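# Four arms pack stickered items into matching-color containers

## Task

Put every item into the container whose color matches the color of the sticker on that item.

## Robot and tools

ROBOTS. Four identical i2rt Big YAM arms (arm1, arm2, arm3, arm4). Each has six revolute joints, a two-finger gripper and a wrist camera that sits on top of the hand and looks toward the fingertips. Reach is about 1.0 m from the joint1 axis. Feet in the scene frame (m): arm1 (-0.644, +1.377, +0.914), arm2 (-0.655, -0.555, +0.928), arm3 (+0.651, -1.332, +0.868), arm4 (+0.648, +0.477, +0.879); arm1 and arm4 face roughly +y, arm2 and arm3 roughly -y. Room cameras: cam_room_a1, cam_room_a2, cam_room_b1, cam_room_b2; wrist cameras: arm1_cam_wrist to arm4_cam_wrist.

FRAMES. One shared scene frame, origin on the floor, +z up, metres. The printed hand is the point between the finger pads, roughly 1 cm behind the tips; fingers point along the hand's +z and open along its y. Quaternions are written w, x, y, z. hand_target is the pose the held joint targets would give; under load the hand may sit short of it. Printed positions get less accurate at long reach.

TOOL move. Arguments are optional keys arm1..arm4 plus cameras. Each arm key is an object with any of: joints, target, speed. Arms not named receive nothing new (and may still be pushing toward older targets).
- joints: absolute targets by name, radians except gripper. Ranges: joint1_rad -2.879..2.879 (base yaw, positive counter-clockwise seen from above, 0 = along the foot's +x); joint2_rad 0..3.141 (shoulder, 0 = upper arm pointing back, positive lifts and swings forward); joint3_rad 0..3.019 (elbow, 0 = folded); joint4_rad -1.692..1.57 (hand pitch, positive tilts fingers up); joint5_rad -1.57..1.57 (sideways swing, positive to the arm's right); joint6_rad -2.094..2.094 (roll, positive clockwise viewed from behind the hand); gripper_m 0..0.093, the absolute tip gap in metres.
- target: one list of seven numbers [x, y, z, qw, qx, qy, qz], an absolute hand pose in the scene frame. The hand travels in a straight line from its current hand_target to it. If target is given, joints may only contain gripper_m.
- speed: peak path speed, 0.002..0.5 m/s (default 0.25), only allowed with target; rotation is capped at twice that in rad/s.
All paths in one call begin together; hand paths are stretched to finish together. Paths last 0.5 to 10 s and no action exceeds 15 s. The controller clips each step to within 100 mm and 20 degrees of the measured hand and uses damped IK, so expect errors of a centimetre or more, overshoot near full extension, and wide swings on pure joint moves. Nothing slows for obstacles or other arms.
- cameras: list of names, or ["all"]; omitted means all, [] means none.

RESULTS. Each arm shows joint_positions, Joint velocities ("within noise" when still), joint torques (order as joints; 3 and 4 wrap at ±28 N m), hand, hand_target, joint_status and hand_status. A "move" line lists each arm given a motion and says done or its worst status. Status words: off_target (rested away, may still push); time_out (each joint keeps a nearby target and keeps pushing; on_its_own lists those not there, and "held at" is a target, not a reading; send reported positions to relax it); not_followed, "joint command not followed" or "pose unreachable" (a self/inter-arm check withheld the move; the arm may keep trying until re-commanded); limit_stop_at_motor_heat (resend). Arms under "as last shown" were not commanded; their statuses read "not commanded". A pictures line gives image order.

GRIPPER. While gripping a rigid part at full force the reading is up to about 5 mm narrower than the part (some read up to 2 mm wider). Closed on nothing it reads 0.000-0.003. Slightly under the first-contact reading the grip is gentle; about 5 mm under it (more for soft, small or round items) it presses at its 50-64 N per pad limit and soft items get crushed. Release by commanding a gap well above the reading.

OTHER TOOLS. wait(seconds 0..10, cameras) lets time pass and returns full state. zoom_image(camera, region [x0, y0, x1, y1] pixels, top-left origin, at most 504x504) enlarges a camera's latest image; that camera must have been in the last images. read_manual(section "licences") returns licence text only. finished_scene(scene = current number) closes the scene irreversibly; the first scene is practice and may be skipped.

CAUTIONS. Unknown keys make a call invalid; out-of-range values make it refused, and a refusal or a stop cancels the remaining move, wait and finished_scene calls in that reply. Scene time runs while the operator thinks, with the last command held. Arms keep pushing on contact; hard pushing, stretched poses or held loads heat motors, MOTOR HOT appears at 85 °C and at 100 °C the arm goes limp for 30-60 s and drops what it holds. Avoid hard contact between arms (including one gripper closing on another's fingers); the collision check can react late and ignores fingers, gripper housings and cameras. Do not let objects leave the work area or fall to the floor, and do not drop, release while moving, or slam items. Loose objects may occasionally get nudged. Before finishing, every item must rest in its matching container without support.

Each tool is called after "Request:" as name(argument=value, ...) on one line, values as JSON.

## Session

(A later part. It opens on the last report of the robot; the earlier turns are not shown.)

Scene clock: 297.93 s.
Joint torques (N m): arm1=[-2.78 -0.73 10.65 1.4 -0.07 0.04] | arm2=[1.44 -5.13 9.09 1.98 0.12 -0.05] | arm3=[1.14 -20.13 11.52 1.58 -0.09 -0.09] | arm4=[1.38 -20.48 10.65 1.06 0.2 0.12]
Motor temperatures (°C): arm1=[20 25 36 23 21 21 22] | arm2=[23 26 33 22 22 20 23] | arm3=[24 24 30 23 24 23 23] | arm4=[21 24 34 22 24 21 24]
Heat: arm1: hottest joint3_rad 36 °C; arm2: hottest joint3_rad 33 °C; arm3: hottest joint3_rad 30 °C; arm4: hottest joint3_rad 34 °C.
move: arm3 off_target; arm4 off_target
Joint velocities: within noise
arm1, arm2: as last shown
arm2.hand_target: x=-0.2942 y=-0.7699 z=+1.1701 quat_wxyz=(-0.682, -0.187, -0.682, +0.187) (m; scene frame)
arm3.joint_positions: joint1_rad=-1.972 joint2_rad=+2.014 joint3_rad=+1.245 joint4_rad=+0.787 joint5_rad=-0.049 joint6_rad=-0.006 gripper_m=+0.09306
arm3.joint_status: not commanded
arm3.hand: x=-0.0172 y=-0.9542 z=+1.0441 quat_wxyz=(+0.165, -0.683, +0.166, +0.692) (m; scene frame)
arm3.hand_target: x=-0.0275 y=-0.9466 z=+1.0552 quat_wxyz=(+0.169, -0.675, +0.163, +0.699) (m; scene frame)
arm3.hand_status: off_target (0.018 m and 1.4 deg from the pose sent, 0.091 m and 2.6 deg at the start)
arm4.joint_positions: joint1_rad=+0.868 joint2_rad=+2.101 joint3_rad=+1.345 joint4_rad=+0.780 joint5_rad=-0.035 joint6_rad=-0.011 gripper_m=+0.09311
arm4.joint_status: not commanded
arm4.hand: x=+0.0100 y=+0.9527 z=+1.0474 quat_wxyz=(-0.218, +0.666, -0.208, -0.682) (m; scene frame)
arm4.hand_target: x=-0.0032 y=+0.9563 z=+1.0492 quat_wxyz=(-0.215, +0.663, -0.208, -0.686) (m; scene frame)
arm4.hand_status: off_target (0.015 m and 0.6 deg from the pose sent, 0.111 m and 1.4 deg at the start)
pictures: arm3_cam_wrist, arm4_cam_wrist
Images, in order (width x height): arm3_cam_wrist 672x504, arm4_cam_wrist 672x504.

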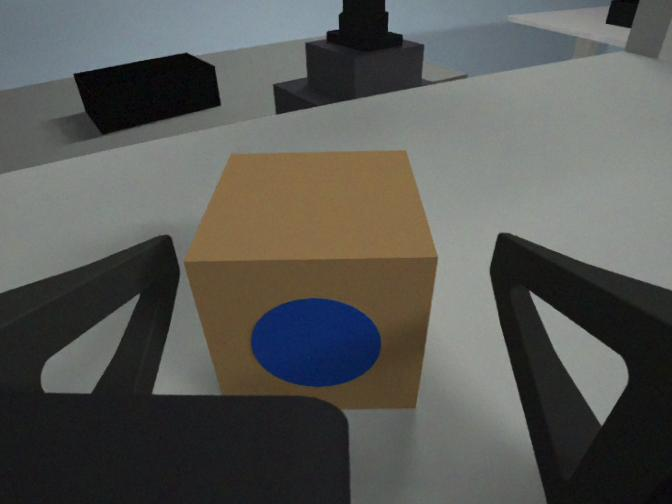

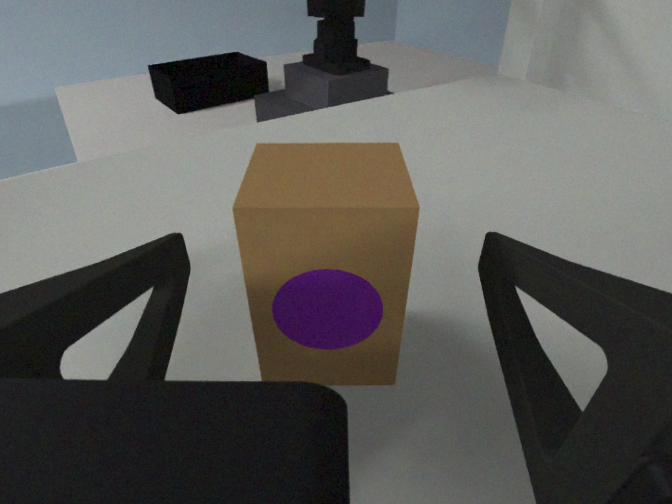

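Request:
move(arm4={"target": [-0.021, 0.968, 1.049, -0.2154, 0.6628, -0.2081, -0.6863], "speed": 0.1}, arm3={"joints": {"gripper_m": 0.036}}, cameras=["arm3_cam_wrist", "arm4_cam_wrist"])

Scene clock: 324.27 s.
Joint torques (N m): arm1=[-2.61 -0.73 10.76 1.35 -0.11 0.02] | arm2=[1.44 -5.25 9.07 1.96 0.12 -0.05] | arm3=[1.2 -20.01 11.55 1.51 -0.06 -0.1] | arm4=[1.38 -21.54 11.02 1.07 0.2 0.13]
Motor temperatures (°C): arm1=[20 24 36 23 21 21 22] | arm2=[23 26 32 22 22 20 23] | arm3=[24 26 32 23 24 23 23] | arm4=[21 24 35 22 24 21 24]
Heat: arm1: hottest joint3_rad 36 °C; arm2: hottest joint3_rad 32 °C; arm3: hottest joint3_rad 32 °C; arm4: hottest joint3_rad 35 °C.
move: arm3 off_target; arm4 off_target
Joint velocities: within noise
arm1, arm2: as last shown
arm3.joint_positions: joint1_rad=-1.972 joint2_rad=+2.014 joint3_rad=+1.245 joint4_rad=+0.787 joint5_rad=-0.050 joint6_rad=-0.006 gripper_m=+0.05312
arm3.joint_status: gripper_m off_target (ended at +0.05315, target +0.03600)
arm3.hand: x=-0.0172 y=-0.9544 z=+1.0440 quat_wxyz=(+0.165, -0.683, +0.166, +0.692) (m; scene frame)
arm3.hand_target: x=-0.0274 y=-0.9465 z=+1.0552 quat_wxyz=(+0.169, -0.675, +0.163, +0.699) (m; scene frame)
arm3.hand_status: not commanded
arm4.joint_positions: joint1_rad=+0.869 joint2_rad=+2.134 joint3_rad=+1.420 joint4_rad=+0.743 joint5_rad=-0.033 joint6_rad=-0.011 gripper_m=+0.09311
arm4.joint_status: not commanded
arm4.hand: x=-0.0065 y=+0.9644 z=+1.0524 quat_wxyz=(-0.219, +0.664, -0.208, -0.684) (m; scene frame)
arm4.hand_target: x=-0.0201 y=+0.9671 z=+1.0489 quat_wxyz=(-0.215, +0.663, -0.208, -0.686) (m; scene frame)
arm4.hand_status: off_target (0.015 m and 0.5 deg from the pose sent, 0.035 m and 0.7 deg at the start)
pictures: arm3_cam_wrist, arm4_cam_wrist
Images, in order (width x height): arm3_cam_wrist 672x504, arm4_cam_wrist 672x504.

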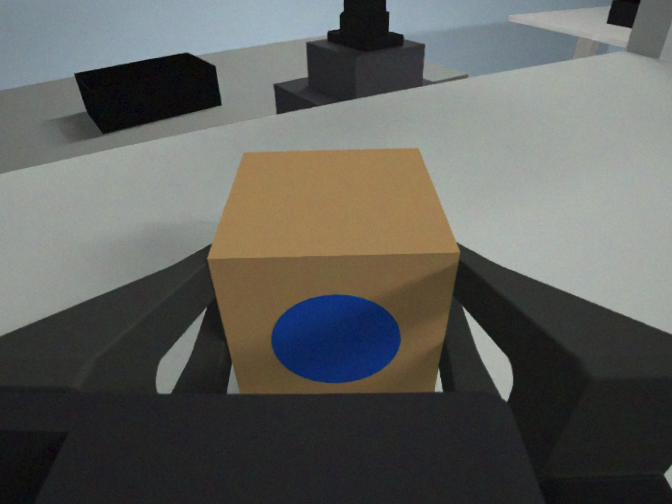

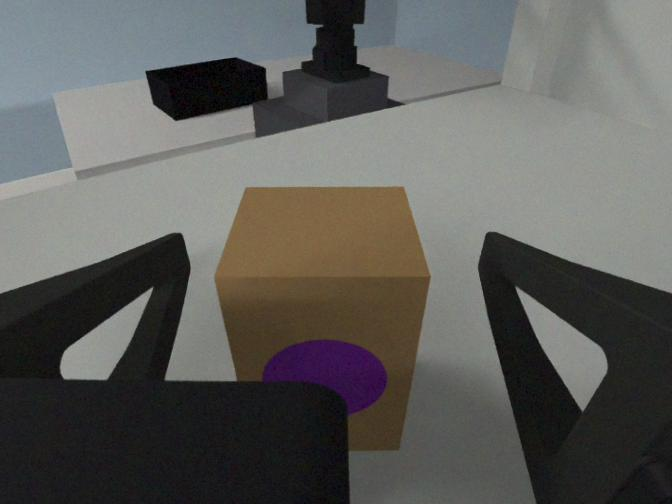

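Request:
move(arm4={"joints": {"gripper_m": 0.024}}, arm3={"target": [-0.0285, -0.946, 1.12, -0.1686, 0.6757, -0.1628, -0.6997], "speed": 0.12}, cameras=["arm3_cam_wrist", "arm4_cam_wrist"])

Scene clock: 328.40 s.
Joint torques (N m): arm1=[-3.37 -0.44 10.69 1.54 -0.04 0] | arm2=[1.38 -5.19 9.11 1.96 0.12 -0.04] | arm3=[1.55 -22.48 12.42 1.69 -0.01 -0.09] | arm4=[1.44 -21.66 10.99 1.03 0.2 0.08]
Motor temperatures (°C): arm1=[20 24 36 23 21 21 22] | arm2=[23 26 32 22 22 20 23] | arm3=[24 26 33 23 24 23 23] | arm4=[21 24 37 22 24 21 25]
Heat: arm1: hottest joint3_rad 36 °C; arm2: hottest joint3_rad 32 °C; arm3: hottest joint3_rad 33 °C; arm4: hottest joint3_rad 37 °C.
move: arm3 off_target; arm4 off_target
Joint velocities: within noise
arm1, arm2: as last shown
arm3.joint_positions: joint1_rad=-1.972 joint2_rad=+1.932 joint3_rad=+1.275 joint4_rad=+0.642 joint5_rad=-0.050 joint6_rad=-0.006 gripper_m=+0.05312
arm3.joint_status: not commanded
arm3.hand: x=-0.0186 y=-0.9530 z=+1.0848 quat_wxyz=(+0.161, -0.695, +0.169, +0.680) (m; scene frame)
arm3.hand_target: x=-0.0264 y=-0.9471 z=+1.1202 quat_wxyz=(+0.169, -0.675, +0.163, +0.699) (m; scene frame)
arm3.hand_status: off_target (0.037 m and 3.3 deg from the pose sent, 0.077 m and 1.4 deg at the start)
arm4.joint_positions: joint1_rad=+0.869 joint2_rad=+2.134 joint3_rad=+1.420 joint4_rad=+0.743 joint5_rad=-0.032 joint6_rad=-0.011 gripper_m=+0.04433
arm4.joint_status: gripper_m off_target (ended at +0.04436, target +0.02400)
arm4.hand: x=-0.0064 y=+0.9645 z=+1.0524 quat_wxyz=(-0.219, +0.664, -0.208, -0.684) (m; scene frame)
arm4.hand_target: x=-0.0199 y=+0.9673 z=+1.0490 quat_wxyz=(-0.215, +0.663, -0.208, -0.686) (m; scene frame)
arm4.hand_status: not commanded
pictures: arm3_cam_wrist, arm4_cam_wrist
Images, in order (width x height): arm3_cam_wrist 672x504, arm4_cam_wrist 672x504.

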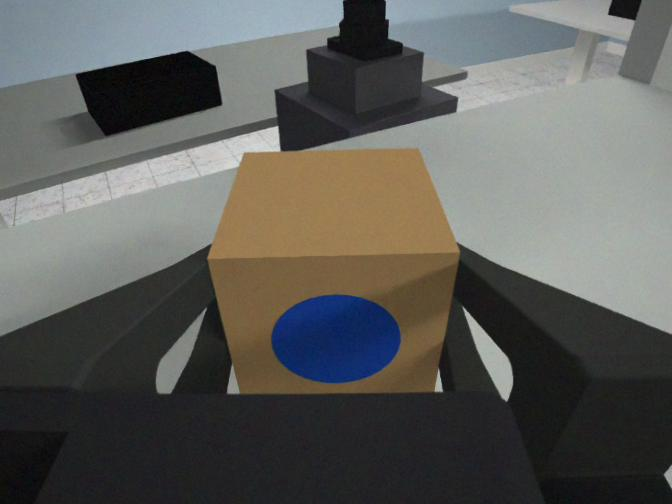

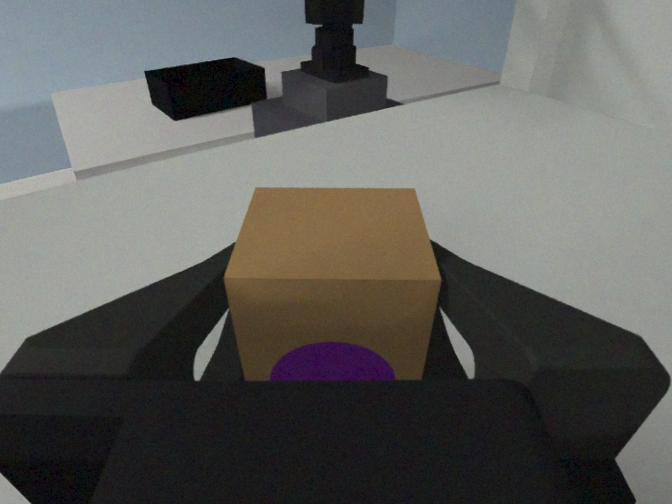

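Request:
move(arm4={"target": [-0.02, 0.968, 1.13, -0.2154, 0.6628, -0.2081, -0.6863], "speed": 0.12}, arm3={"target": [-0.0285, -0.946, 1.17, -0.1686, 0.6757, -0.1628, -0.6997], "speed": 0.12}, cameras=["arm4_cam_wrist"])

Request:
move(arm3={"target": [0.29, -1.117, 1.2, -0.1686, 0.6757, -0.1628, -0.6997], "speed": 0.35}, arm4={"target": [0.303, 0.717, 1.2, -0.2154, 0.6628, -0.2081, -0.6863], "speed": 0.35}, cameras=["arm3_cam_wrist", "arm4_cam_wrist"])

Scene clock: 334.20 s.
Joint torques (N m): arm1=[-2.55 -0.15 10.66 1.42 -0.04 0.01] | arm2=[1.38 -5.13 9.09 1.94 0.11 -0.06] | arm3=[1.44 -22.36 13.34 1.69 0.03 -0.07] | arm4=[1.44 -25.11 11.73 1.18 0.19 0.1]
Motor temperatures (°C): arm1=[20 24 36 23 21 21 22] | arm2=[23 26 32 22 22 20 23] | arm3=[24 26 33 23 24 23 24] | arm4=[21 24 38 22 24 21 25]
Heat: arm1: hottest joint3_rad 36 °C; arm2: hottest joint3_rad 32 °C; arm3: hottest joint3_rad 33 °C; arm4: hottest joint3_rad 38 °C.
move: arm3 off_target; arm4 off_target
Joint velocities: within noise
arm1, arm2: as last shown
arm3.joint_positions: joint1_rad=-1.972 joint2_rad=+1.867 joint3_rad=+1.315 joint4_rad=+0.528 joint5_rad=-0.050 joint6_rad=-0.006 gripper_m=+0.05312
arm3.joint_status: not commanded
arm3.hand: x=-0.0195 y=-0.9520 z=+1.1281 quat_wxyz=(+0.160, -0.698, +0.170, +0.677) (m; scene frame)
arm3.hand_target: x=-0.0259 y=-0.9474 z=+1.1699 quat_wxyz=(+0.169, -0.675, +0.163, +0.699) (m; scene frame)
arm3.hand_status: off_target (0.043 m and 3.8 deg from the pose sent, 0.086 m and 3.3 deg at the start)
arm4.joint_positions: joint1_rad=+0.869 joint2_rad=+2.053 joint3_rad=+1.450 joint4_rad=+0.583 joint5_rad=-0.032 joint6_rad=-0.011 gripper_m=+0.04433
arm4.joint_status: not commanded
arm4.hand: x=-0.0079 y=+0.9659 z=+1.0934 quat_wxyz=(-0.213, +0.681, -0.214, -0.668) (m; scene frame)
arm4.hand_target: x=-0.0179 y=+0.9666 z=+1.1302 quat_wxyz=(-0.215, +0.663, -0.208, -0.686) (m; scene frame)
arm4.hand_status: off_target (0.039 m and 3.1 deg from the pose sent, 0.079 m and 0.5 deg at the start)
pictures: arm4_cam_wrist
Images, in order (width x height): arm4_cam_wrist 672x504.

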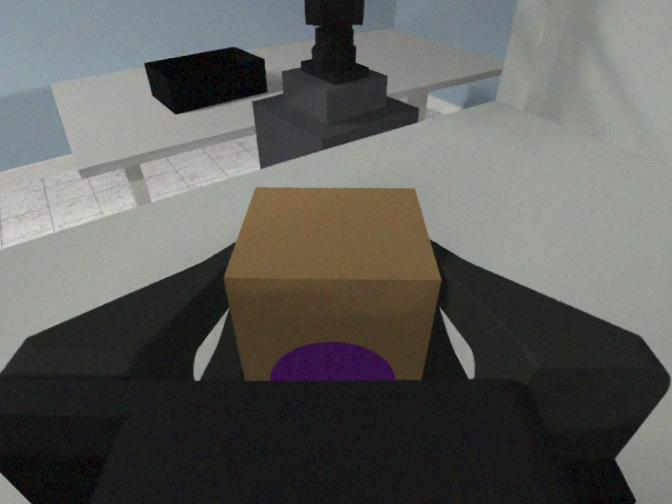

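Scene clock: 336.13 s.
Joint torques (N m): arm1=[-2.55 -1.38 10.54 1.43 -0.03 0.04] | arm2=[1.32 -5.36 9.1 1.95 0.12 -0.05] | arm3=[0.21 -3.19 9.66 1.68 -0.11 -0.07] | arm4=[1.67 -2.96 9.47 1.16 0.22 0.07]
Motor temperatures (°C): arm1=[20 24 36 23 21 21 22] | arm2=[23 26 32 22 22 20 23] | arm3=[24 26 33 23 24 23 24] | arm4=[21 24 38 22 24 21 25]
Heat: arm1: hottest joint3_rad 36 °C; arm2: hottest joint3_rad 32 °C; arm3: hottest joint3_rad 33 °C; arm4: hottest joint3_rad 38 °C.
move: arm3 done; arm4 done
Joint velocities: within noise
arm1, arm2: as last shown
arm3.joint_positions: joint1_rad=-1.999 joint2_rad=+0.809 joint3_rad=+0.477 joint4_rad=+0.385 joint5_rad=-0.089 joint6_rad=-0.006 gripper_m=+0.05312
arm3.joint_status: not commanded
arm3.hand: x=+0.2882 y=-1.1226 z=+1.2037 quat_wxyz=(+0.165, -0.673, +0.158, +0.704) (m; scene frame)
arm3.hand_target: x=+0.2900 y=-1.1171 z=+1.2001 quat_wxyz=(+0.168, -0.675, +0.163, +0.699) (m; scene frame)
arm3.hand_status: done (0.007 m and 0.9 deg from the pose sent, 0.358 m and 3.8 deg at the start)
arm4.joint_positions: joint1_rad=+0.909 joint2_rad=+0.837 joint3_rad=+0.445 joint4_rad=+0.439 joint5_rad=+0.007 joint6_rad=-0.011 gripper_m=+0.04433
arm4.joint_status: not commanded
arm4.hand: x=+0.3071 y=+0.7173 z=+1.2028 quat_wxyz=(-0.220, +0.658, -0.206, -0.690) (m; scene frame)
arm4.hand_target: x=+0.3031 y=+0.7169 z=+1.2000 quat_wxyz=(-0.215, +0.663, -0.208, -0.686) (m; scene frame)
arm4.hand_status: done (0.005 m and 0.9 deg from the pose sent, 0.412 m and 3.1 deg at the start)
pictures: arm3_cam_wrist, arm4_cam_wrist
Images, in order (width x height): arm3_cam_wrist 672x504, arm4_cam_wrist 672x504.

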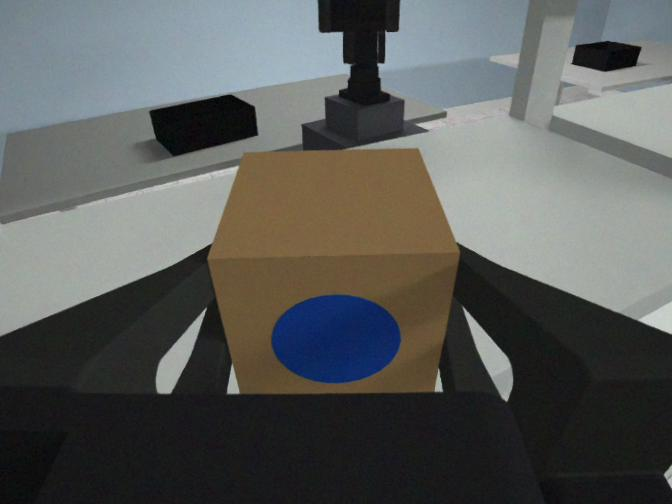

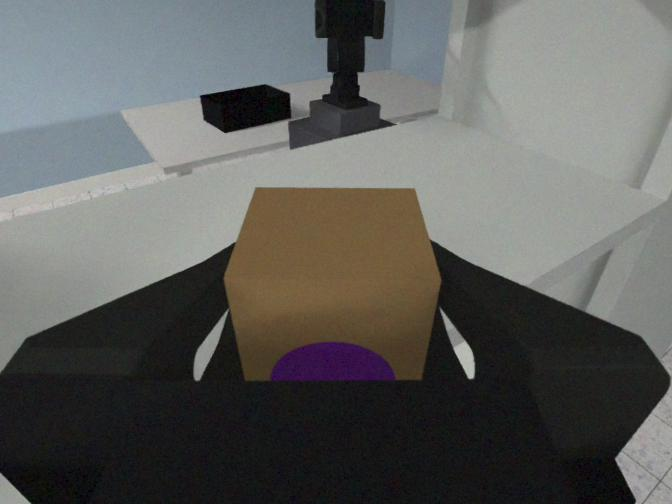

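Request:
move(arm3={"joints": {"joint2_rad": 0.8, "joint3_rad": 1.4, "joint4_rad": -1.2, "joint5_rad": 0, "joint6_rad": 0}}, arm4={"joints": {"joint2_rad": 0.8, "joint3_rad": 1.4, "joint4_rad": -1.2, "joint5_rad": 0, "joint6_rad": 0}}, cameras=[])

Request:
move(arm3={"joints": {"joint1_rad": 1.69}}, arm4={"joints": {"joint1_rad": -1.62}}, cameras=["arm3_cam_wrist", "arm4_cam_wrist"])

Scene clock: 343.97 s.
Joint torques (N m): arm1=[-2.9 -1.38 10.65 1.37 -0.04 0.04] | arm2=[1.44 -5.3 9.09 1.96 0.11 -0.05] | arm3=[0.5 -2.37 13.34 1.39 0.09 0.01] | arm4=[0.91 -1.85 11.45 0.85 -0.06 0.15]
Motor temperatures (°C): arm1=[20 24 36 23 21 21 22] | arm2=[23 26 32 22 22 20 23] | arm3=[24 25 33 23 24 23 24] | arm4=[21 24 38 22 24 21 25]
Heat: arm1: hottest joint3_rad 36 °C; arm2: hottest joint3_rad 32 °C; arm3: hottest joint3_rad 33 °C; arm4: hottest joint3_rad 38 °C.
move: arm3 done; arm4 done
Joint velocities: within noise
arm1.joint_positions: joint1_rad=-2.242 joint2_rad=+0.944 joint3_rad=+0.335 joint4_rad=+0.638 joint5_rad=-0.004 joint6_rad=+0.009 gripper_m=+0.08797
arm1.joint_status: not commanded
arm1.hand: x=-0.2985 y=+1.1420 z=+1.1737 quat_wxyz=(-0.681, -0.208, -0.670, +0.209) (m; scene frame)
arm1.hand_target: x=-0.2991 y=+1.1370 z=+1.1701 quat_wxyz=(-0.675, -0.212, -0.675, +0.212) (m; scene frame)
arm1.hand_status: not commanded
arm2: as last shown
arm3.joint_positions: joint1_rad=-2.001 joint2_rad=+0.797 joint3_rad=+1.348 joint4_rad=-1.196 joint5_rad=-0.002 joint6_rad=-0.006 gripper_m=+0.05312
arm3.joint_status: all done
arm3.hand: x=+0.3709 y=-1.1531 z=+1.3658 quat_wxyz=(+0.116, -0.863, +0.243, +0.428) (m; scene frame)
arm3.hand_target: x=+0.3759 y=-1.1503 z=+1.3909 quat_wxyz=(+0.124, -0.851, +0.249, +0.446) (m; scene frame)
arm3.hand_status: not commanded
arm4.joint_positions: joint1_rad=+0.909 joint2_rad=+0.795 joint3_rad=+1.356 joint4_rad=-1.190 joint5_rad=+0.004 joint6_rad=-0.011 gripper_m=+0.04433
arm4.joint_status: all done
arm4.hand: x=+0.3816 y=+0.6663 z=+1.3868 quat_wxyz=(-0.137, +0.851, -0.263, -0.434) (m; scene frame)
arm4.hand_target: x=+0.3821 y=+0.6625 z=+1.4061 quat_wxyz=(-0.135, +0.844, -0.262, -0.447) (m; scene frame)
arm4.hand_status: not commanded
pictures: none
No camera images: "cameras" was empty.

Scene clock: 346.53 s.
Joint torques (N m): arm1=[-3.14 -0.56 10.88 1.2 -0.04 -0.02] | arm2=[1.44 -5.19 9.09 1.96 0.11 -0.05] | arm3=[1.96 -3.72 13.38 1.4 0.12 0] | arm4=[0.67 -2.9 11.54 0.92 0.02 0.15]
Motor temperatures (°C): arm1=[20 24 36 23 21 21 22] | arm2=[23 26 32 22 22 20 23] | arm3=[24 25 33 23 24 23 24] | arm4=[21 24 38 22 24 21 25]
Heat: arm1: hottest joint3_rad 36 °C; arm2: hottest joint3_rad 32 °C; arm3: hottest joint3_rad 33 °C; arm4: hottest joint3_rad 38 °C.
move: arm3 done; arm4 done
Joint velocities: within noise
arm1, arm2: as last shown
arm3.joint_positions: joint1_rad=+1.680 joint2_rad=+0.812 joint3_rad=+1.348 joint4_rad=-1.196 joint5_rad=-0.003 joint6_rad=-0.005 gripper_m=+0.05300
arm3.joint_status: all done
arm3.hand: x=+0.9836 y=-1.3287 z=+1.3645 quat_wxyz=(-0.441, +0.001, -0.898, +0.009) (m; scene frame)
arm3.hand_target: x=+0.9754 y=-1.3254 z=+1.3940 quat_wxyz=(-0.467, +0.003, -0.884, +0.006) (m; scene frame)
arm3.hand_status: not commanded
arm4.joint_positions: joint1_rad=-1.617 joint2_rad=+0.803 joint3_rad=+1.356 joint4_rad=-1.190 joint5_rad=+0.002 joint6_rad=-0.011 gripper_m=+0.04430
arm4.joint_status: all done
arm4.hand: x=+0.9806 y=+0.4816 z=+1.3823 quat_wxyz=(-0.448, +0.010, -0.894, +0.002) (m; scene frame)
arm4.hand_target: x=+0.9754 y=+0.4811 z=+1.4039 quat_wxyz=(-0.464, +0.004, -0.886, +0.000) (m; scene frame)
arm4.hand_status: not commanded
pictures: arm3_cam_wrist, arm4_cam_wrist
Images, in order (width x height): arm3_cam_wrist 672x504, arm4_cam_wrist 672x504.

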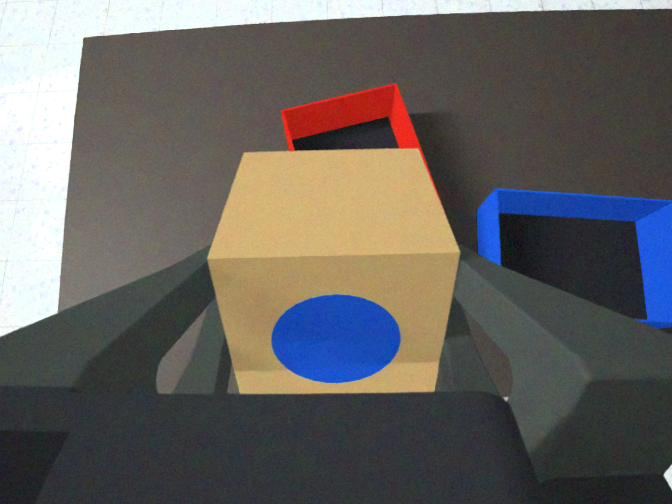

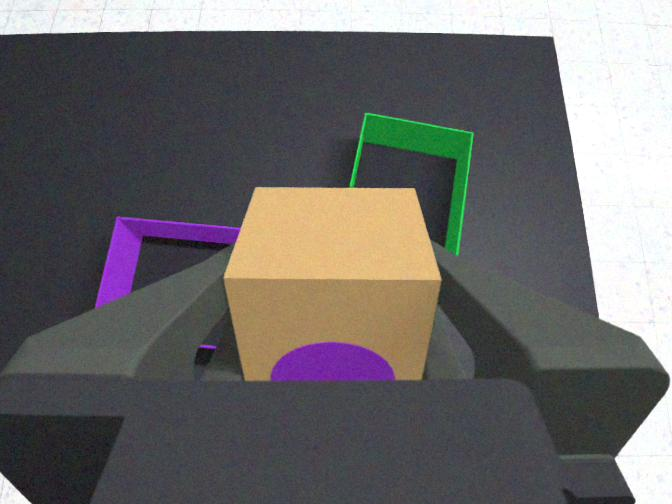

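Request:
move(arm3={"joints": {"joint1_rad": 1.03, "joint2_rad": 1.917, "joint3_rad": 1.826, "joint4_rad": -1.48, "joint5_rad": 0, "joint6_rad": 0.983}}, arm4={"joints": {"joint1_rad": -1.182, "joint2_rad": 1.636, "joint3_rad": 1.41, "joint4_rad": -1.346, "joint5_rad": 0, "joint6_rad": -1.045}}, cameras=["arm3_cam_wrist", "arm4_cam_wrist"])

Scene clock: 391.17 s.
Joint torques (N m): arm1=[-2.43 -0.79 10.88 1.33 -0.03 -0.02] | arm2=[1.44 -5.13 9.05 1.98 0.11 -0.05] | arm3=[1.67 -22.77 10.17 -0.46 0.12 0.03] | arm4=[0.62 -17.26 9.89 -0.5 -0.06 -0.1]
Motor temperatures (°C): arm1=[20 24 36 23 21 21 21] | arm2=[23 25 32 22 22 20 23] | arm3=[24 24 34 23 24 23 24] | arm4=[21 23 38 22 24 21 26]
Heat: arm1: hottest joint3_rad 36 °C; arm2: hottest joint3_rad 32 °C; arm3: hottest joint3_rad 34 °C; arm4: hottest joint3_rad 38 °C.
move: arm3 done; arm4 done
Joint velocities: within noise
arm1: as last shown
arm2.joint_positions: joint1_rad=+0.914 joint2_rad=+1.017 joint3_rad=+0.330 joint4_rad=+0.719 joint5_rad=+0.002 joint6_rad=+0.008 gripper_m=+0.08993
arm2.joint_status: not commanded
arm2.hand: x=-0.2942 y=-0.7736 z=+1.1818 quat_wxyz=(-0.693, -0.190, -0.669, +0.188) (m; scene frame)
arm2.hand_target: x=-0.2942 y=-0.7699 z=+1.1701 quat_wxyz=(-0.682, -0.187, -0.682, +0.187) (m; scene frame)
arm2.hand_status: not commanded
arm3.joint_positions: joint1_rad=+1.023 joint2_rad=+1.932 joint3_rad=+1.808 joint4_rad=-1.472 joint5_rad=+0.000 joint6_rad=+0.976 gripper_m=+0.05309
arm3.joint_status: all done
arm3.hand: x=+1.1150 y=-1.6967 z=+1.0408 quat_wxyz=(+0.007, -0.733, -0.681, +0.006) (m; scene frame)
arm3.hand_target: x=+1.1195 y=-1.6947 z=+1.0563 quat_wxyz=(-0.006, -0.733, -0.681, +0.004) (m; scene frame)
arm3.hand_status: not commanded
arm4.joint_positions: joint1_rad=-1.175 joint2_rad=+1.641 joint3_rad=+1.384 joint4_rad=-1.335 joint5_rad=+0.001 joint6_rad=-1.032 gripper_m=+0.04435
arm4.joint_status: all done
arm4.hand: x=+1.0809 y=+0.6871 z=+1.0370 quat_wxyz=(+0.013, +0.676, -0.737, -0.003) (m; scene frame)
arm4.hand_target: x=+1.0877 y=+0.6869 z=+1.0489 quat_wxyz=(+0.003, +0.678, -0.735, -0.001) (m; scene frame)
arm4.hand_status: not commanded
pictures: arm3_cam_wrist, arm4_cam_wrist
Images, in order (width x height): arm3_cam_wrist 672x504, arm4_cam_wrist 672x504.

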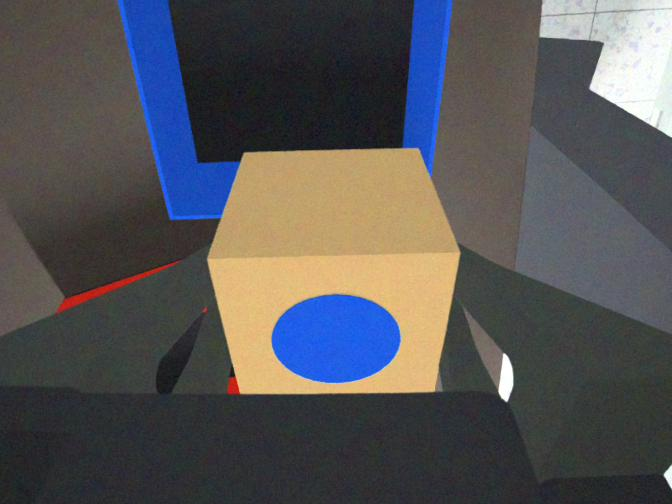

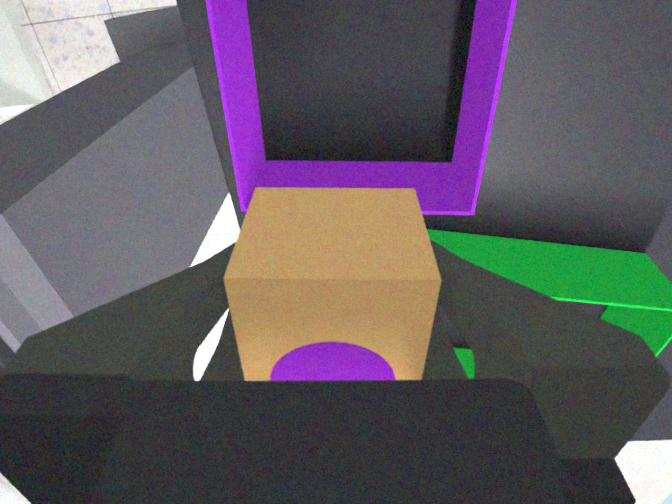

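Request:
move(arm3={"target": [1.1435, -1.718, 0.965, -0.0068, -0.7325, -0.6807, -0.0073], "speed": 0.15}, arm4={"target": [1.1, 0.693, 0.952, -0.0132, 0.682, -0.7314, 0.0034], "speed": 0.15}, cameras=["arm3_cam_wrist", "arm4_cam_wrist"])

Scene clock: 424.33 s.
Joint torques (N m): arm1=[-3.25 -0.03 10.73 1.5 -0.03 -0.02] | arm2=[1.44 -5.19 9.07 1.95 0.12 -0.05] | arm3=[0.85 -23.18 8.51 0.34 -0.01 -0.08] | arm4=[0.15 -16.44 7.86 0.38 -0.11 -0.06]
Motor temperatures (°C): arm1=[20 24 36 23 21 21 21] | arm2=[23 25 32 22 22 20 23] | arm3=[24 25 33 23 24 23 25] | arm4=[21 25 37 22 24 21 26]
Heat: arm1: hottest joint3_rad 36 °C; arm2: hottest joint3_rad 32 °C; arm3: hottest joint3_rad 33 °C; arm4: hottest joint3_rad 37 °C.
move: arm3 done; arm4 done
Joint velocities: within noise
arm1, arm2: as last shown
arm3.joint_positions: joint1_rad=+1.023 joint2_rad=+2.052 joint3_rad=+1.789 joint4_rad=-1.314 joint5_rad=-0.020 joint6_rad=+0.976 gripper_m=+0.05309
arm3.joint_status: not commanded
arm3.hand: x=+1.1427 y=-1.7151 z=+0.9629 quat_wxyz=(-0.001, -0.733, -0.681, -0.005) (m; scene frame)
arm3.hand_target: x=+1.1434 y=-1.7180 z=+0.9651 quat_wxyz=(-0.007, -0.733, -0.681, -0.007) (m; scene frame)
arm3.hand_status: done (0.004 m and 0.8 deg from the pose sent, 0.084 m and 2.2 deg at the start)
arm4.joint_positions: joint1_rad=-1.175 joint2_rad=+1.726 joint3_rad=+1.264 joint4_rad=-1.085 joint5_rad=+0.001 joint6_rad=-1.042 gripper_m=+0.04434
arm4.joint_status: not commanded
arm4.hand: x=+1.0941 y=+0.6935 z=+0.9546 quat_wxyz=(-0.009, +0.680, -0.734, +0.004) (m; scene frame)
arm4.hand_target: x=+1.0999 y=+0.6930 z=+0.9521 quat_wxyz=(-0.013, +0.682, -0.731, +0.003) (m; scene frame)
arm4.hand_status: done (0.006 m and 0.6 deg from the pose sent, 0.087 m and 3.3 deg at the start)
pictures: arm3_cam_wrist, arm4_cam_wrist
Images, in order (width x height): arm3_cam_wrist 672x504, arm4_cam_wrist 672x504.

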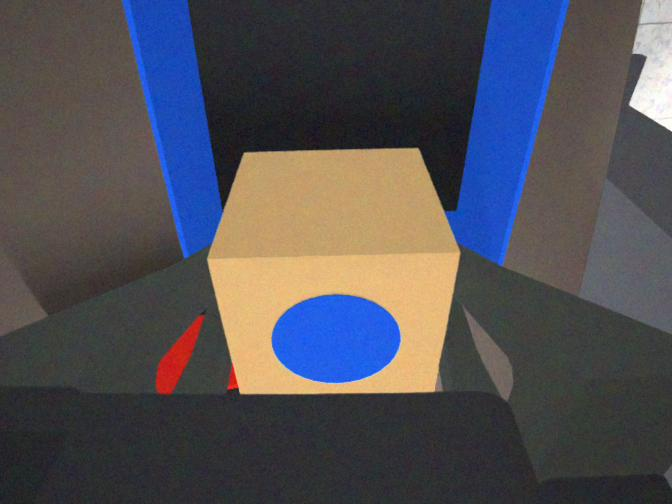

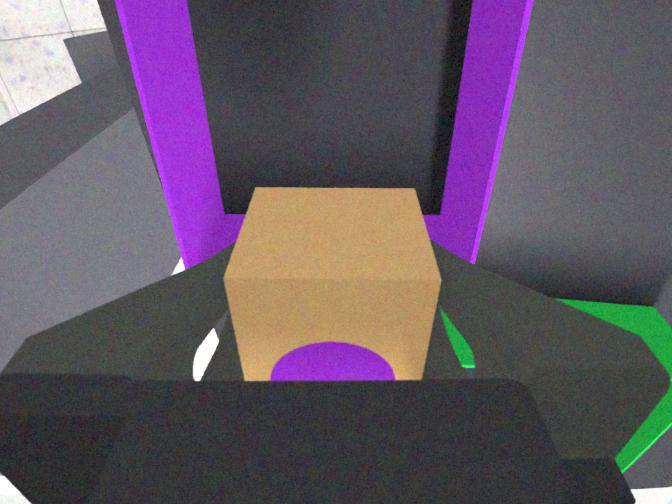

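Request:
move(arm3={"target": [1.1405, -1.72, 0.86, -0.0056, -0.7325, -0.6807, -0.003], "speed": 0.15}, arm4={"target": [1.097, 0.693, 0.85, -0.0078, 0.682, -0.7314, 0.0004], "speed": 0.15}, cameras=["arm3_cam_wrist", "arm4_cam_wrist"])

Scene clock: 437.10 s.
Joint torques (N m): arm1=[-2.78 -0.91 10.66 1.48 -0.04 0.02] | arm2=[1.44 -5.19 9.09 1.98 0.11 -0.05] | arm3=[0.79 -23.36 7.79 0.29 0.18 -0.1] | arm4=[0.5 -17.26 6.6 0.51 -0.1 -0.08]
Motor temperatures (°C): arm1=[20 24 36 23 21 21 21] | arm2=[23 25 32 22 22 20 23] | arm3=[24 26 32 23 24 23 25] | arm4=[21 25 37 22 24 21 27]
Heat: arm1: hottest joint3_rad 36 °C; arm2: hottest joint3_rad 32 °C; arm3: hottest joint3_rad 32 °C; arm4: hottest joint3_rad 37 °C.
move: arm3 done; arm4 done
Joint velocities: within noise
arm1, arm2: as last shown
arm3.joint_positions: joint1_rad=+1.023 joint2_rad=+2.149 joint3_rad=+1.666 joint4_rad=-1.094 joint5_rad=-0.017 joint6_rad=+0.976 gripper_m=+0.05309
arm3.joint_status: not commanded
arm3.hand: x=+1.1409 y=-1.7157 z=+0.8606 quat_wxyz=(-0.001, -0.733, -0.681, -0.004) (m; scene frame)
arm3.hand_target: x=+1.1405 y=-1.7201 z=+0.8601 quat_wxyz=(-0.006, -0.733, -0.681, -0.003) (m; scene frame)
arm3.hand_status: done (0.004 m and 0.5 deg from the pose sent, 0.103 m and 0.6 deg at the start)
arm4.joint_positions: joint1_rad=-1.175 joint2_rad=+1.875 joint3_rad=+1.171 joint4_rad=-0.850 joint5_rad=-0.001 joint6_rad=-1.042 gripper_m=+0.04434
arm4.joint_status: not commanded
arm4.hand: x=+1.0934 y=+0.6935 z=+0.8548 quat_wxyz=(-0.006, +0.680, -0.733, +0.002) (m; scene frame)
arm4.hand_target: x=+1.0969 y=+0.6930 z=+0.8500 quat_wxyz=(-0.008, +0.682, -0.731, +0.000) (m; scene frame)
arm4.hand_status: done (0.006 m and 0.5 deg from the pose sent, 0.105 m and 0.5 deg at the start)
pictures: arm3_cam_wrist, arm4_cam_wrist
Images, in order (width x height): arm3_cam_wrist 672x504, arm4_cam_wrist 672x504.

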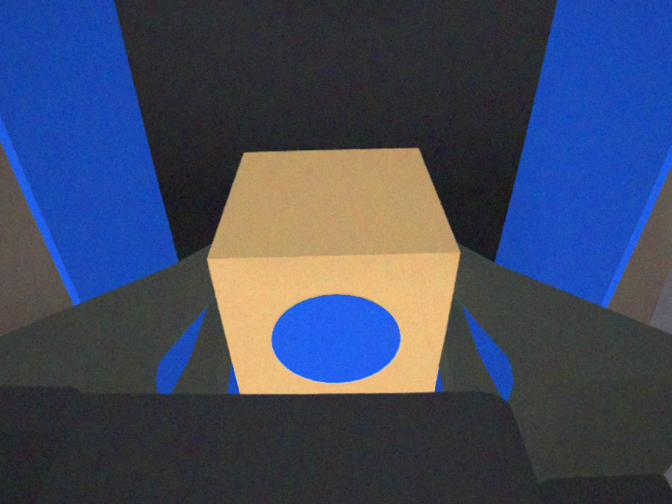

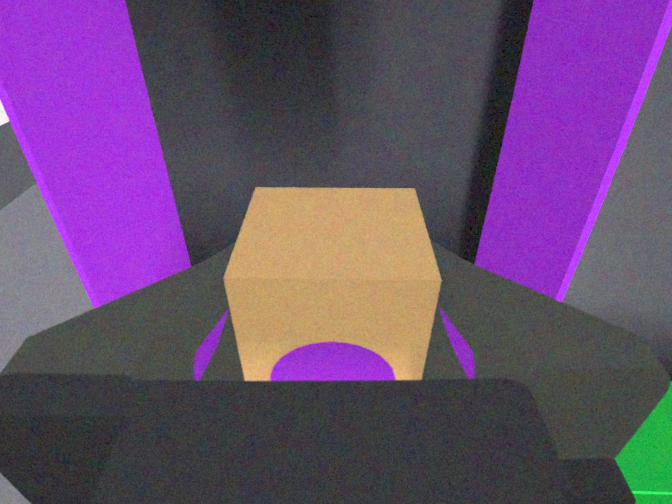

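Request:
move(arm3={"target": [1.1405, -1.72, 0.8, -0.0056, -0.7325, -0.6807, -0.003], "speed": 0.12}, arm4={"target": [1.097, 0.693, 0.775, -0.0078, 0.682, -0.7314, 0.0004], "speed": 0.12}, cameras=["arm3_cam_wrist", "arm4_cam_wrist"])

Scene clock: 441.63 s.
Joint torques (N m): arm1=[-2.73 -0.09 10.55 1.35 -0.07 0] | arm2=[1.32 -5.19 9.09 1.94 0.12 -0.06] | arm3=[0.85 -23.24 7.25 0.35 0.2 -0.1] | arm4=[0.26 -17.9 5.41 0.53 -0.1 -0.08]
Motor temperatures (°C): arm1=[20 24 36 23 21 21 21] | arm2=[23 25 32 22 22 20 23] | arm3=[24 26 32 23 24 23 25] | arm4=[21 25 37 22 24 21 27]
Heat: arm1: hottest joint3_rad 36 °C; arm2: hottest joint3_rad 32 °C; arm3: hottest joint3_rad 32 °C; arm4: hottest joint3_rad 37 °C.
move: arm3 done; arm4 done
Joint velocities: within noise
arm1, arm2: as last shown
arm1.hand: x=-0.2984 y=+1.1421 z=+1.1737 quat_wxyz=(-0.681, -0.208, -0.671, +0.209) (m; scene frame)
arm1.hand_target: x=-0.2991 y=+1.1371 z=+1.1701 quat_wxyz=(-0.675, -0.212, -0.675, +0.212) (m; scene frame)
arm3.joint_positions: joint1_rad=+1.023 joint2_rad=+2.226 joint3_rad=+1.635 joint4_rad=-0.979 joint5_rad=-0.017 joint6_rad=+0.976 gripper_m=+0.05309
arm3.joint_status: not commanded
arm3.hand: x=+1.1418 y=-1.7172 z=+0.8037 quat_wxyz=(-0.004, -0.733, -0.681, -0.004) (m; scene frame)
arm3.hand_target: x=+1.1405 y=-1.7201 z=+0.8001 quat_wxyz=(-0.006, -0.733, -0.681, -0.003) (m; scene frame)
arm3.hand_status: done (0.005 m and 0.2 deg from the pose sent, 0.061 m and 0.5 deg at the start)
arm4.joint_positions: joint1_rad=-1.175 joint2_rad=+2.017 joint3_rad=+1.147 joint4_rad=-0.680 joint5_rad=-0.002 joint6_rad=-1.042 gripper_m=+0.04434
arm4.joint_status: not commanded
arm4.hand: x=+1.0954 y=+0.6945 z=+0.7814 quat_wxyz=(-0.007, +0.680, -0.733, +0.002) (m; scene frame)
arm4.hand_target: x=+1.0969 y=+0.6931 z=+0.7751 quat_wxyz=(-0.008, +0.682, -0.731, +0.000) (m; scene frame)
arm4.hand_status: done (0.007 m and 0.4 deg from the pose sent, 0.080 m and 0.5 deg at the start)
pictures: arm3_cam_wrist, arm4_cam_wrist
Images, in order (width x height): arm3_cam_wrist 672x504, arm4_cam_wrist 672x504.

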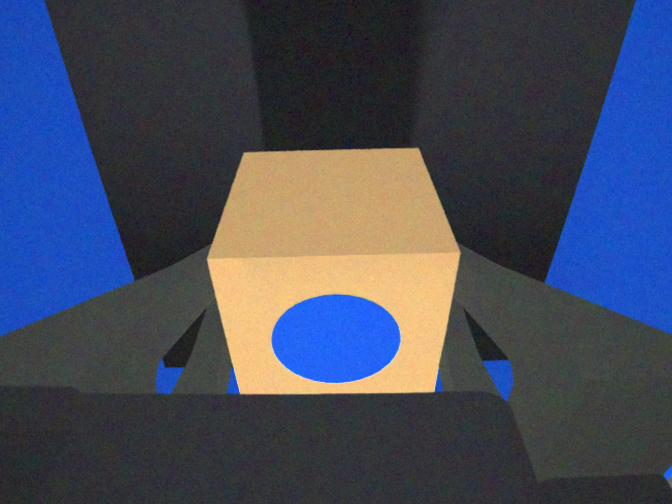

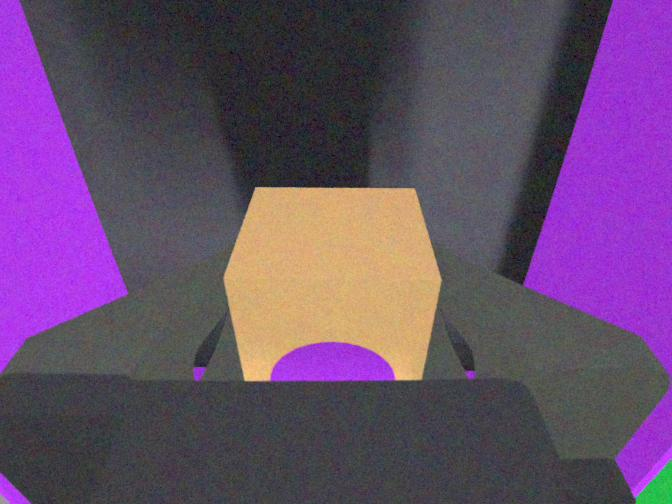

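Request:
move(arm3={"target": [1.1405, -1.72, 0.788, -0.0056, -0.7325, -0.6807, -0.003], "speed": 0.05}, arm4={"target": [1.097, 0.693, 0.762, -0.0078, 0.682, -0.7314, 0.0004], "speed": 0.05}, cameras=[])

Request:
move(arm3={"target": [1.1405, -1.72, 0.776, -0.0056, -0.7325, -0.6807, -0.003], "speed": 0.05}, arm4={"target": [1.097, 0.693, 0.750, -0.0078, 0.682, -0.7314, 0.0004], "speed": 0.05}, cameras=["arm3_cam_wrist", "arm4_cam_wrist"])

Scene clock: 447.20 s.
Joint torques (N m): arm1=[-2.61 -0.62 10.67 1.57 -0.09 0.01] | arm2=[1.44 -5.25 9.06 1.94 0.12 -0.05] | arm3=[0.73 -22.01 6.89 0.35 0.19 -0.09] | arm4=[0.21 -17.38 5.12 0.49 -0.12 -0.04]
Motor temperatures (°C): arm1=[20 24 36 23 21 21 21] | arm2=[23 25 32 22 22 20 23] | arm3=[24 26 32 23 24 23 25] | arm4=[21 25 36 22 24 21 27]
Heat: arm1: hottest joint3_rad 36 °C; arm2: hottest joint3_rad 32 °C; arm3: hottest joint3_rad 32 °C; arm4: hottest joint3_rad 36 °C.
move: arm3 off_target; arm4 off_target
Joint velocities: within noise
arm1, arm2: as last shown
arm3.joint_positions: joint1_rad=+1.023 joint2_rad=+2.233 joint3_rad=+1.635 joint4_rad=-0.958 joint5_rad=-0.017 joint6_rad=+0.976 gripper_m=+0.05309
arm3.joint_status: not commanded
arm3.hand: x=+1.1447 y=-1.7195 z=+0.7997 quat_wxyz=(-0.011, -0.733, -0.681, -0.005) (m; scene frame)
arm3.hand_target: x=+1.1404 y=-1.7200 z=+0.7881 quat_wxyz=(-0.006, -0.733, -0.681, -0.003) (m; scene frame)
arm3.hand_status: off_target (0.012 m and 0.7 deg from the pose sent, 0.016 m and 0.2 deg at the start)
arm4.joint_positions: joint1_rad=-1.175 joint2_rad=+2.035 joint3_rad=+1.147 joint4_rad=-0.652 joint5_rad=-0.002 joint6_rad=-1.042 gripper_m=+0.04434
arm4.joint_status: not commanded
arm4.hand: x=+1.0977 y=+0.6956 z=+0.7730 quat_wxyz=(-0.012, +0.680, -0.733, +0.003) (m; scene frame)
arm4.hand_target: x=+1.0968 y=+0.6930 z=+0.7623 quat_wxyz=(-0.008, +0.682, -0.731, +0.000) (m; scene frame)
arm4.hand_status: off_target (0.011 m and 0.7 deg from the pose sent, 0.019 m and 0.4 deg at the start)
pictures: none
No camera images: "cameras" was empty.

Scene clock: 448.17 s.
Joint torques (N m): arm1=[-2.2 -1.03 10.55 1.47 -0.07 0.02] | arm2=[1.38 -5.13 9.05 1.95 0.12 -0.05] | arm3=[0.56 -22.53 6.57 0.38 0.19 -0.09] | arm4=[0.15 -17.14 5.16 0.55 -0.12 -0.03]
Motor temperatures (°C): arm1=[20 24 36 23 21 21 21] | arm2=[23 25 32 22 22 20 23] | arm3=[24 26 32 23 24 23 25] | arm4=[21 25 36 22 24 21 27]
Heat: arm1: hottest joint3_rad 36 °C; arm2: hottest joint3_rad 32 °C; arm3: hottest joint3_rad 32 °C; arm4: hottest joint3_rad 36 °C.
move: arm3 off_target; arm4 off_target
Joint velocities: within noise
arm1, arm2: as last shown
arm3.joint_positions: joint1_rad=+1.023 joint2_rad=+2.254 joint3_rad=+1.635 joint4_rad=-0.937 joint5_rad=-0.017 joint6_rad=+0.976 gripper_m=+0.05309
arm3.joint_status: not commanded
arm3.hand: x=+1.1454 y=-1.7202 z=+0.7873 quat_wxyz=(-0.011, -0.733, -0.681, -0.005) (m; scene frame)
arm3.hand_target: x=+1.1404 y=-1.7200 z=+0.7762 quat_wxyz=(-0.006, -0.733, -0.681, -0.003) (m; scene frame)
arm3.hand_status: off_target (0.012 m and 0.7 deg from the pose sent, 0.024 m and 0.7 deg at the start)
arm4.joint_positions: joint1_rad=-1.175 joint2_rad=+2.061 joint3_rad=+1.147 joint4_rad=-0.627 joint5_rad=-0.002 joint6_rad=-1.042 gripper_m=+0.04434
arm4.joint_status: not commanded
arm4.hand: x=+1.0976 y=+0.6955 z=+0.7608 quat_wxyz=(-0.012, +0.680, -0.733, +0.003) (m; scene frame)
arm4.hand_target: x=+1.0968 y=+0.6930 z=+0.7503 quat_wxyz=(-0.008, +0.682, -0.731, +0.000) (m; scene frame)
arm4.hand_status: off_target (0.011 m and 0.6 deg from the pose sent, 0.023 m and 0.7 deg at the start)
pictures: arm3_cam_wrist, arm4_cam_wrist
Images, in order (width x height): arm3_cam_wrist 672x504, arm4_cam_wrist 672x504.

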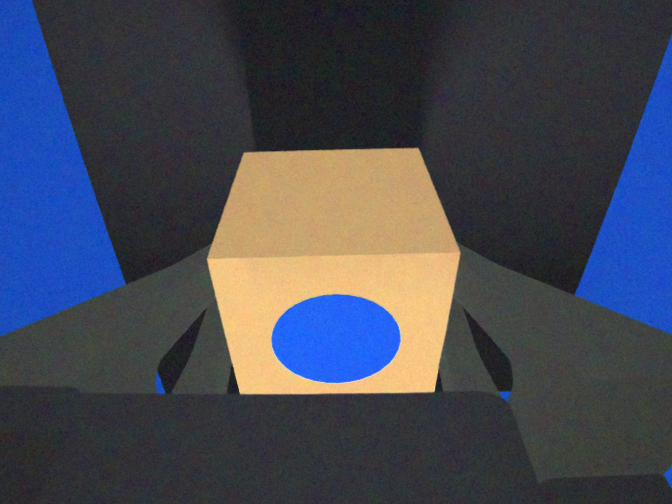

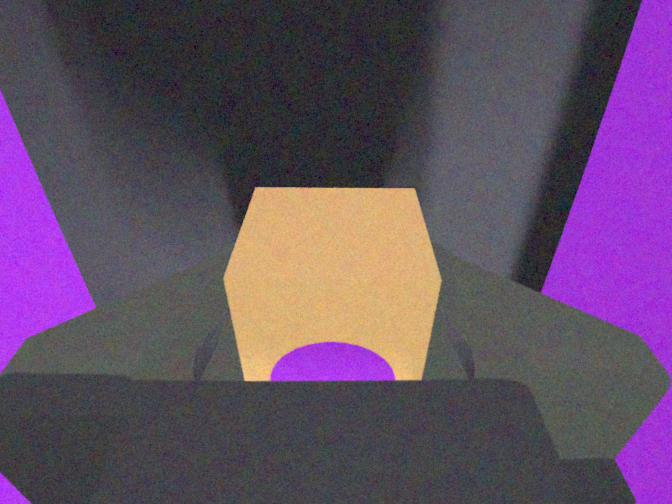

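Request:
move(arm3={"target": [1.1405, -1.72, 0.765, -0.0046, -0.7325, -0.6807, -0.002], "speed": 0.05}, arm4={"target": [1.095, 0.693, 0.738, -0.0058, 0.682, -0.7314, 0.0]}, cameras=[])

Request:
move(arm3={"target": [1.1405, -1.72, 0.755, -0.0046, -0.7325, -0.6807, -0.002], "speed": 0.05}, arm4={"target": [1.095, 0.693, 0.728, -0.0058, 0.682, -0.7314, 0.0], "speed": 0.05}, cameras=["arm3_cam_wrist", "arm4_cam_wrist"])

Scene clock: 458.37 s.
Joint torques (N m): arm1=[-2.84 -0.62 10.7 1.58 -0.05 0.01] | arm2=[1.49 -5.25 9.1 1.98 0.12 -0.05] | arm3=[0.73 -22.36 6.53 0.35 0.2 -0.08] | arm4=[0.5 -17.32 4.94 0.47 -0.1 -0.06]
Motor temperatures (°C): arm1=[20 24 36 23 21 21 21] | arm2=[23 25 32 22 22 20 23] | arm3=[24 26 31 23 24 23 25] | arm4=[21 25 35 22 24 21 27]
Heat: arm1: hottest joint3_rad 36 °C; arm2: hottest joint3_rad 32 °C; arm3: hottest joint3_rad 31 °C; arm4: hottest joint3_rad 35 °C.
move: arm3 off_target; arm4 off_target
Joint velocities: within noise
arm1.joint_positions: joint1_rad=-2.242 joint2_rad=+0.944 joint3_rad=+0.335 joint4_rad=+0.638 joint5_rad=-0.004 joint6_rad=+0.009 gripper_m=+0.08797
arm1.joint_status: not commanded
arm1.hand: x=-0.2984 y=+1.1421 z=+1.1737 quat_wxyz=(-0.681, -0.208, -0.671, +0.209) (m; scene frame)
arm1.hand_target: x=-0.2991 y=+1.1371 z=+1.1701 quat_wxyz=(-0.675, -0.212, -0.675, +0.212) (m; scene frame)
arm1.hand_status: not commanded
arm2: as last shown
arm3.joint_positions: joint1_rad=+1.023 joint2_rad=+2.273 joint3_rad=+1.635 joint4_rad=-0.922 joint5_rad=-0.015 joint6_rad=+0.976 gripper_m=+0.05309
arm3.joint_status: not commanded
arm3.hand: x=+1.1450 y=-1.7204 z=+0.7760 quat_wxyz=(-0.010, -0.733, -0.681, -0.004) (m; scene frame)
arm3.hand_target: x=+1.1404 y=-1.7200 z=+0.7652 quat_wxyz=(-0.005, -0.733, -0.681, -0.002) (m; scene frame)
arm3.hand_status: off_target (0.012 m and 0.6 deg from the pose sent, 0.023 m and 0.8 deg at the start)
arm4.joint_positions: joint1_rad=-1.175 joint2_rad=+2.085 joint3_rad=+1.147 joint4_rad=-0.605 joint5_rad=-0.002 joint6_rad=-1.042 gripper_m=+0.04434
arm4.joint_status: not commanded
arm4.hand: x=+1.0969 y=+0.6951 z=+0.7491 quat_wxyz=(-0.010, +0.680, -0.733, +0.003) (m; scene frame)
arm4.hand_target: x=+1.0948 y=+0.6930 z=+0.7383 quat_wxyz=(-0.006, +0.682, -0.731, +0.000) (m; scene frame)
arm4.hand_status: off_target (0.011 m and 0.7 deg from the pose sent, 0.023 m and 0.8 deg at the start)
pictures: none
No camera images: "cameras" was empty.

Scene clock: 459.33 s.
Joint torques (N m): arm1=[-3.43 -1.38 10.63 1.36 0.01 0.03] | arm2=[1.44 -5.36 9.1 1.96 0.11 -0.04] | arm3=[0.91 -21.6 6.43 0.62 0.18 -0.08] | arm4=[0.15 -17.73 4.77 0.62 -0.07 -0.02]
Motor temperatures (°C): arm1=[20 24 36 23 21 21 21] | arm2=[23 25 32 22 22 20 23] | arm3=[24 26 31 23 24 23 25] | arm4=[21 25 35 22 24 21 27]
Heat: arm1: hottest joint3_rad 36 °C; arm2: hottest joint3_rad 32 °C; arm3: hottest joint3_rad 31 °C; arm4: hottest joint3_rad 35 °C.
move: arm3 off_target; arm4 off_target
Joint velocities: within noise
arm1, arm2: as last shown
arm3.joint_positions: joint1_rad=+1.023 joint2_rad=+2.278 joint3_rad=+1.635 joint4_rad=-0.910 joint5_rad=-0.015 joint6_rad=+0.976 gripper_m=+0.05309
arm3.joint_status: not commanded
arm3.hand: x=+1.1463 y=-1.7215 z=+0.7728 quat_wxyz=(-0.013, -0.733, -0.681, -0.004) (m; scene frame)
arm3.hand_target: x=+1.1401 y=-1.7197 z=+0.7553 quat_wxyz=(-0.004, -0.733, -0.681, -0.002) (m; scene frame)
arm3.hand_status: off_target (0.019 m and 1.0 deg from the pose sent, 0.021 m and 0.6 deg at the start)
arm4.joint_positions: joint1_rad=-1.175 joint2_rad=+2.107 joint3_rad=+1.147 joint4_rad=-0.585 joint5_rad=-0.002 joint6_rad=-1.042 gripper_m=+0.04434
arm4.joint_status: not commanded
arm4.hand: x=+1.0961 y=+0.6947 z=+0.7388 quat_wxyz=(-0.009, +0.680, -0.733, +0.003) (m; scene frame)
arm4.hand_target: x=+1.0948 y=+0.6930 z=+0.7283 quat_wxyz=(-0.006, +0.682, -0.731, +0.000) (m; scene frame)
arm4.hand_status: off_target (0.011 m and 0.6 deg from the pose sent, 0.021 m and 0.7 deg at the start)
pictures: arm3_cam_wrist, arm4_cam_wrist
Images, in order (width x height): arm3_cam_wrist 672x504, arm4_cam_wrist 672x504.

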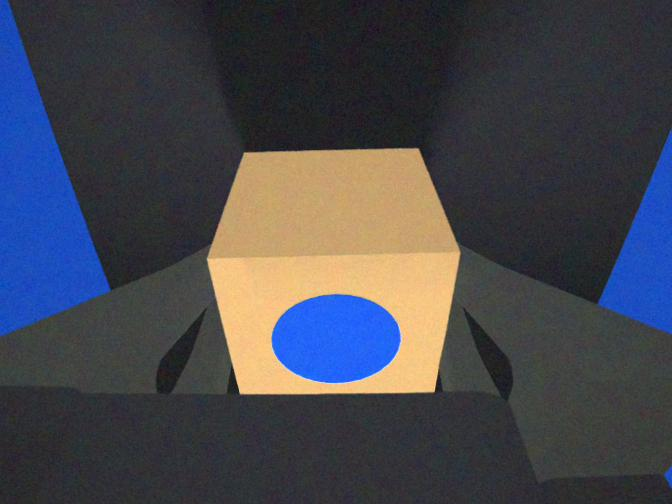

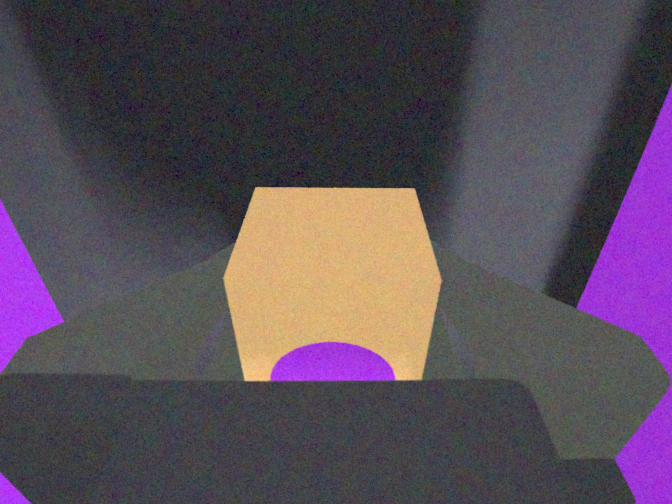

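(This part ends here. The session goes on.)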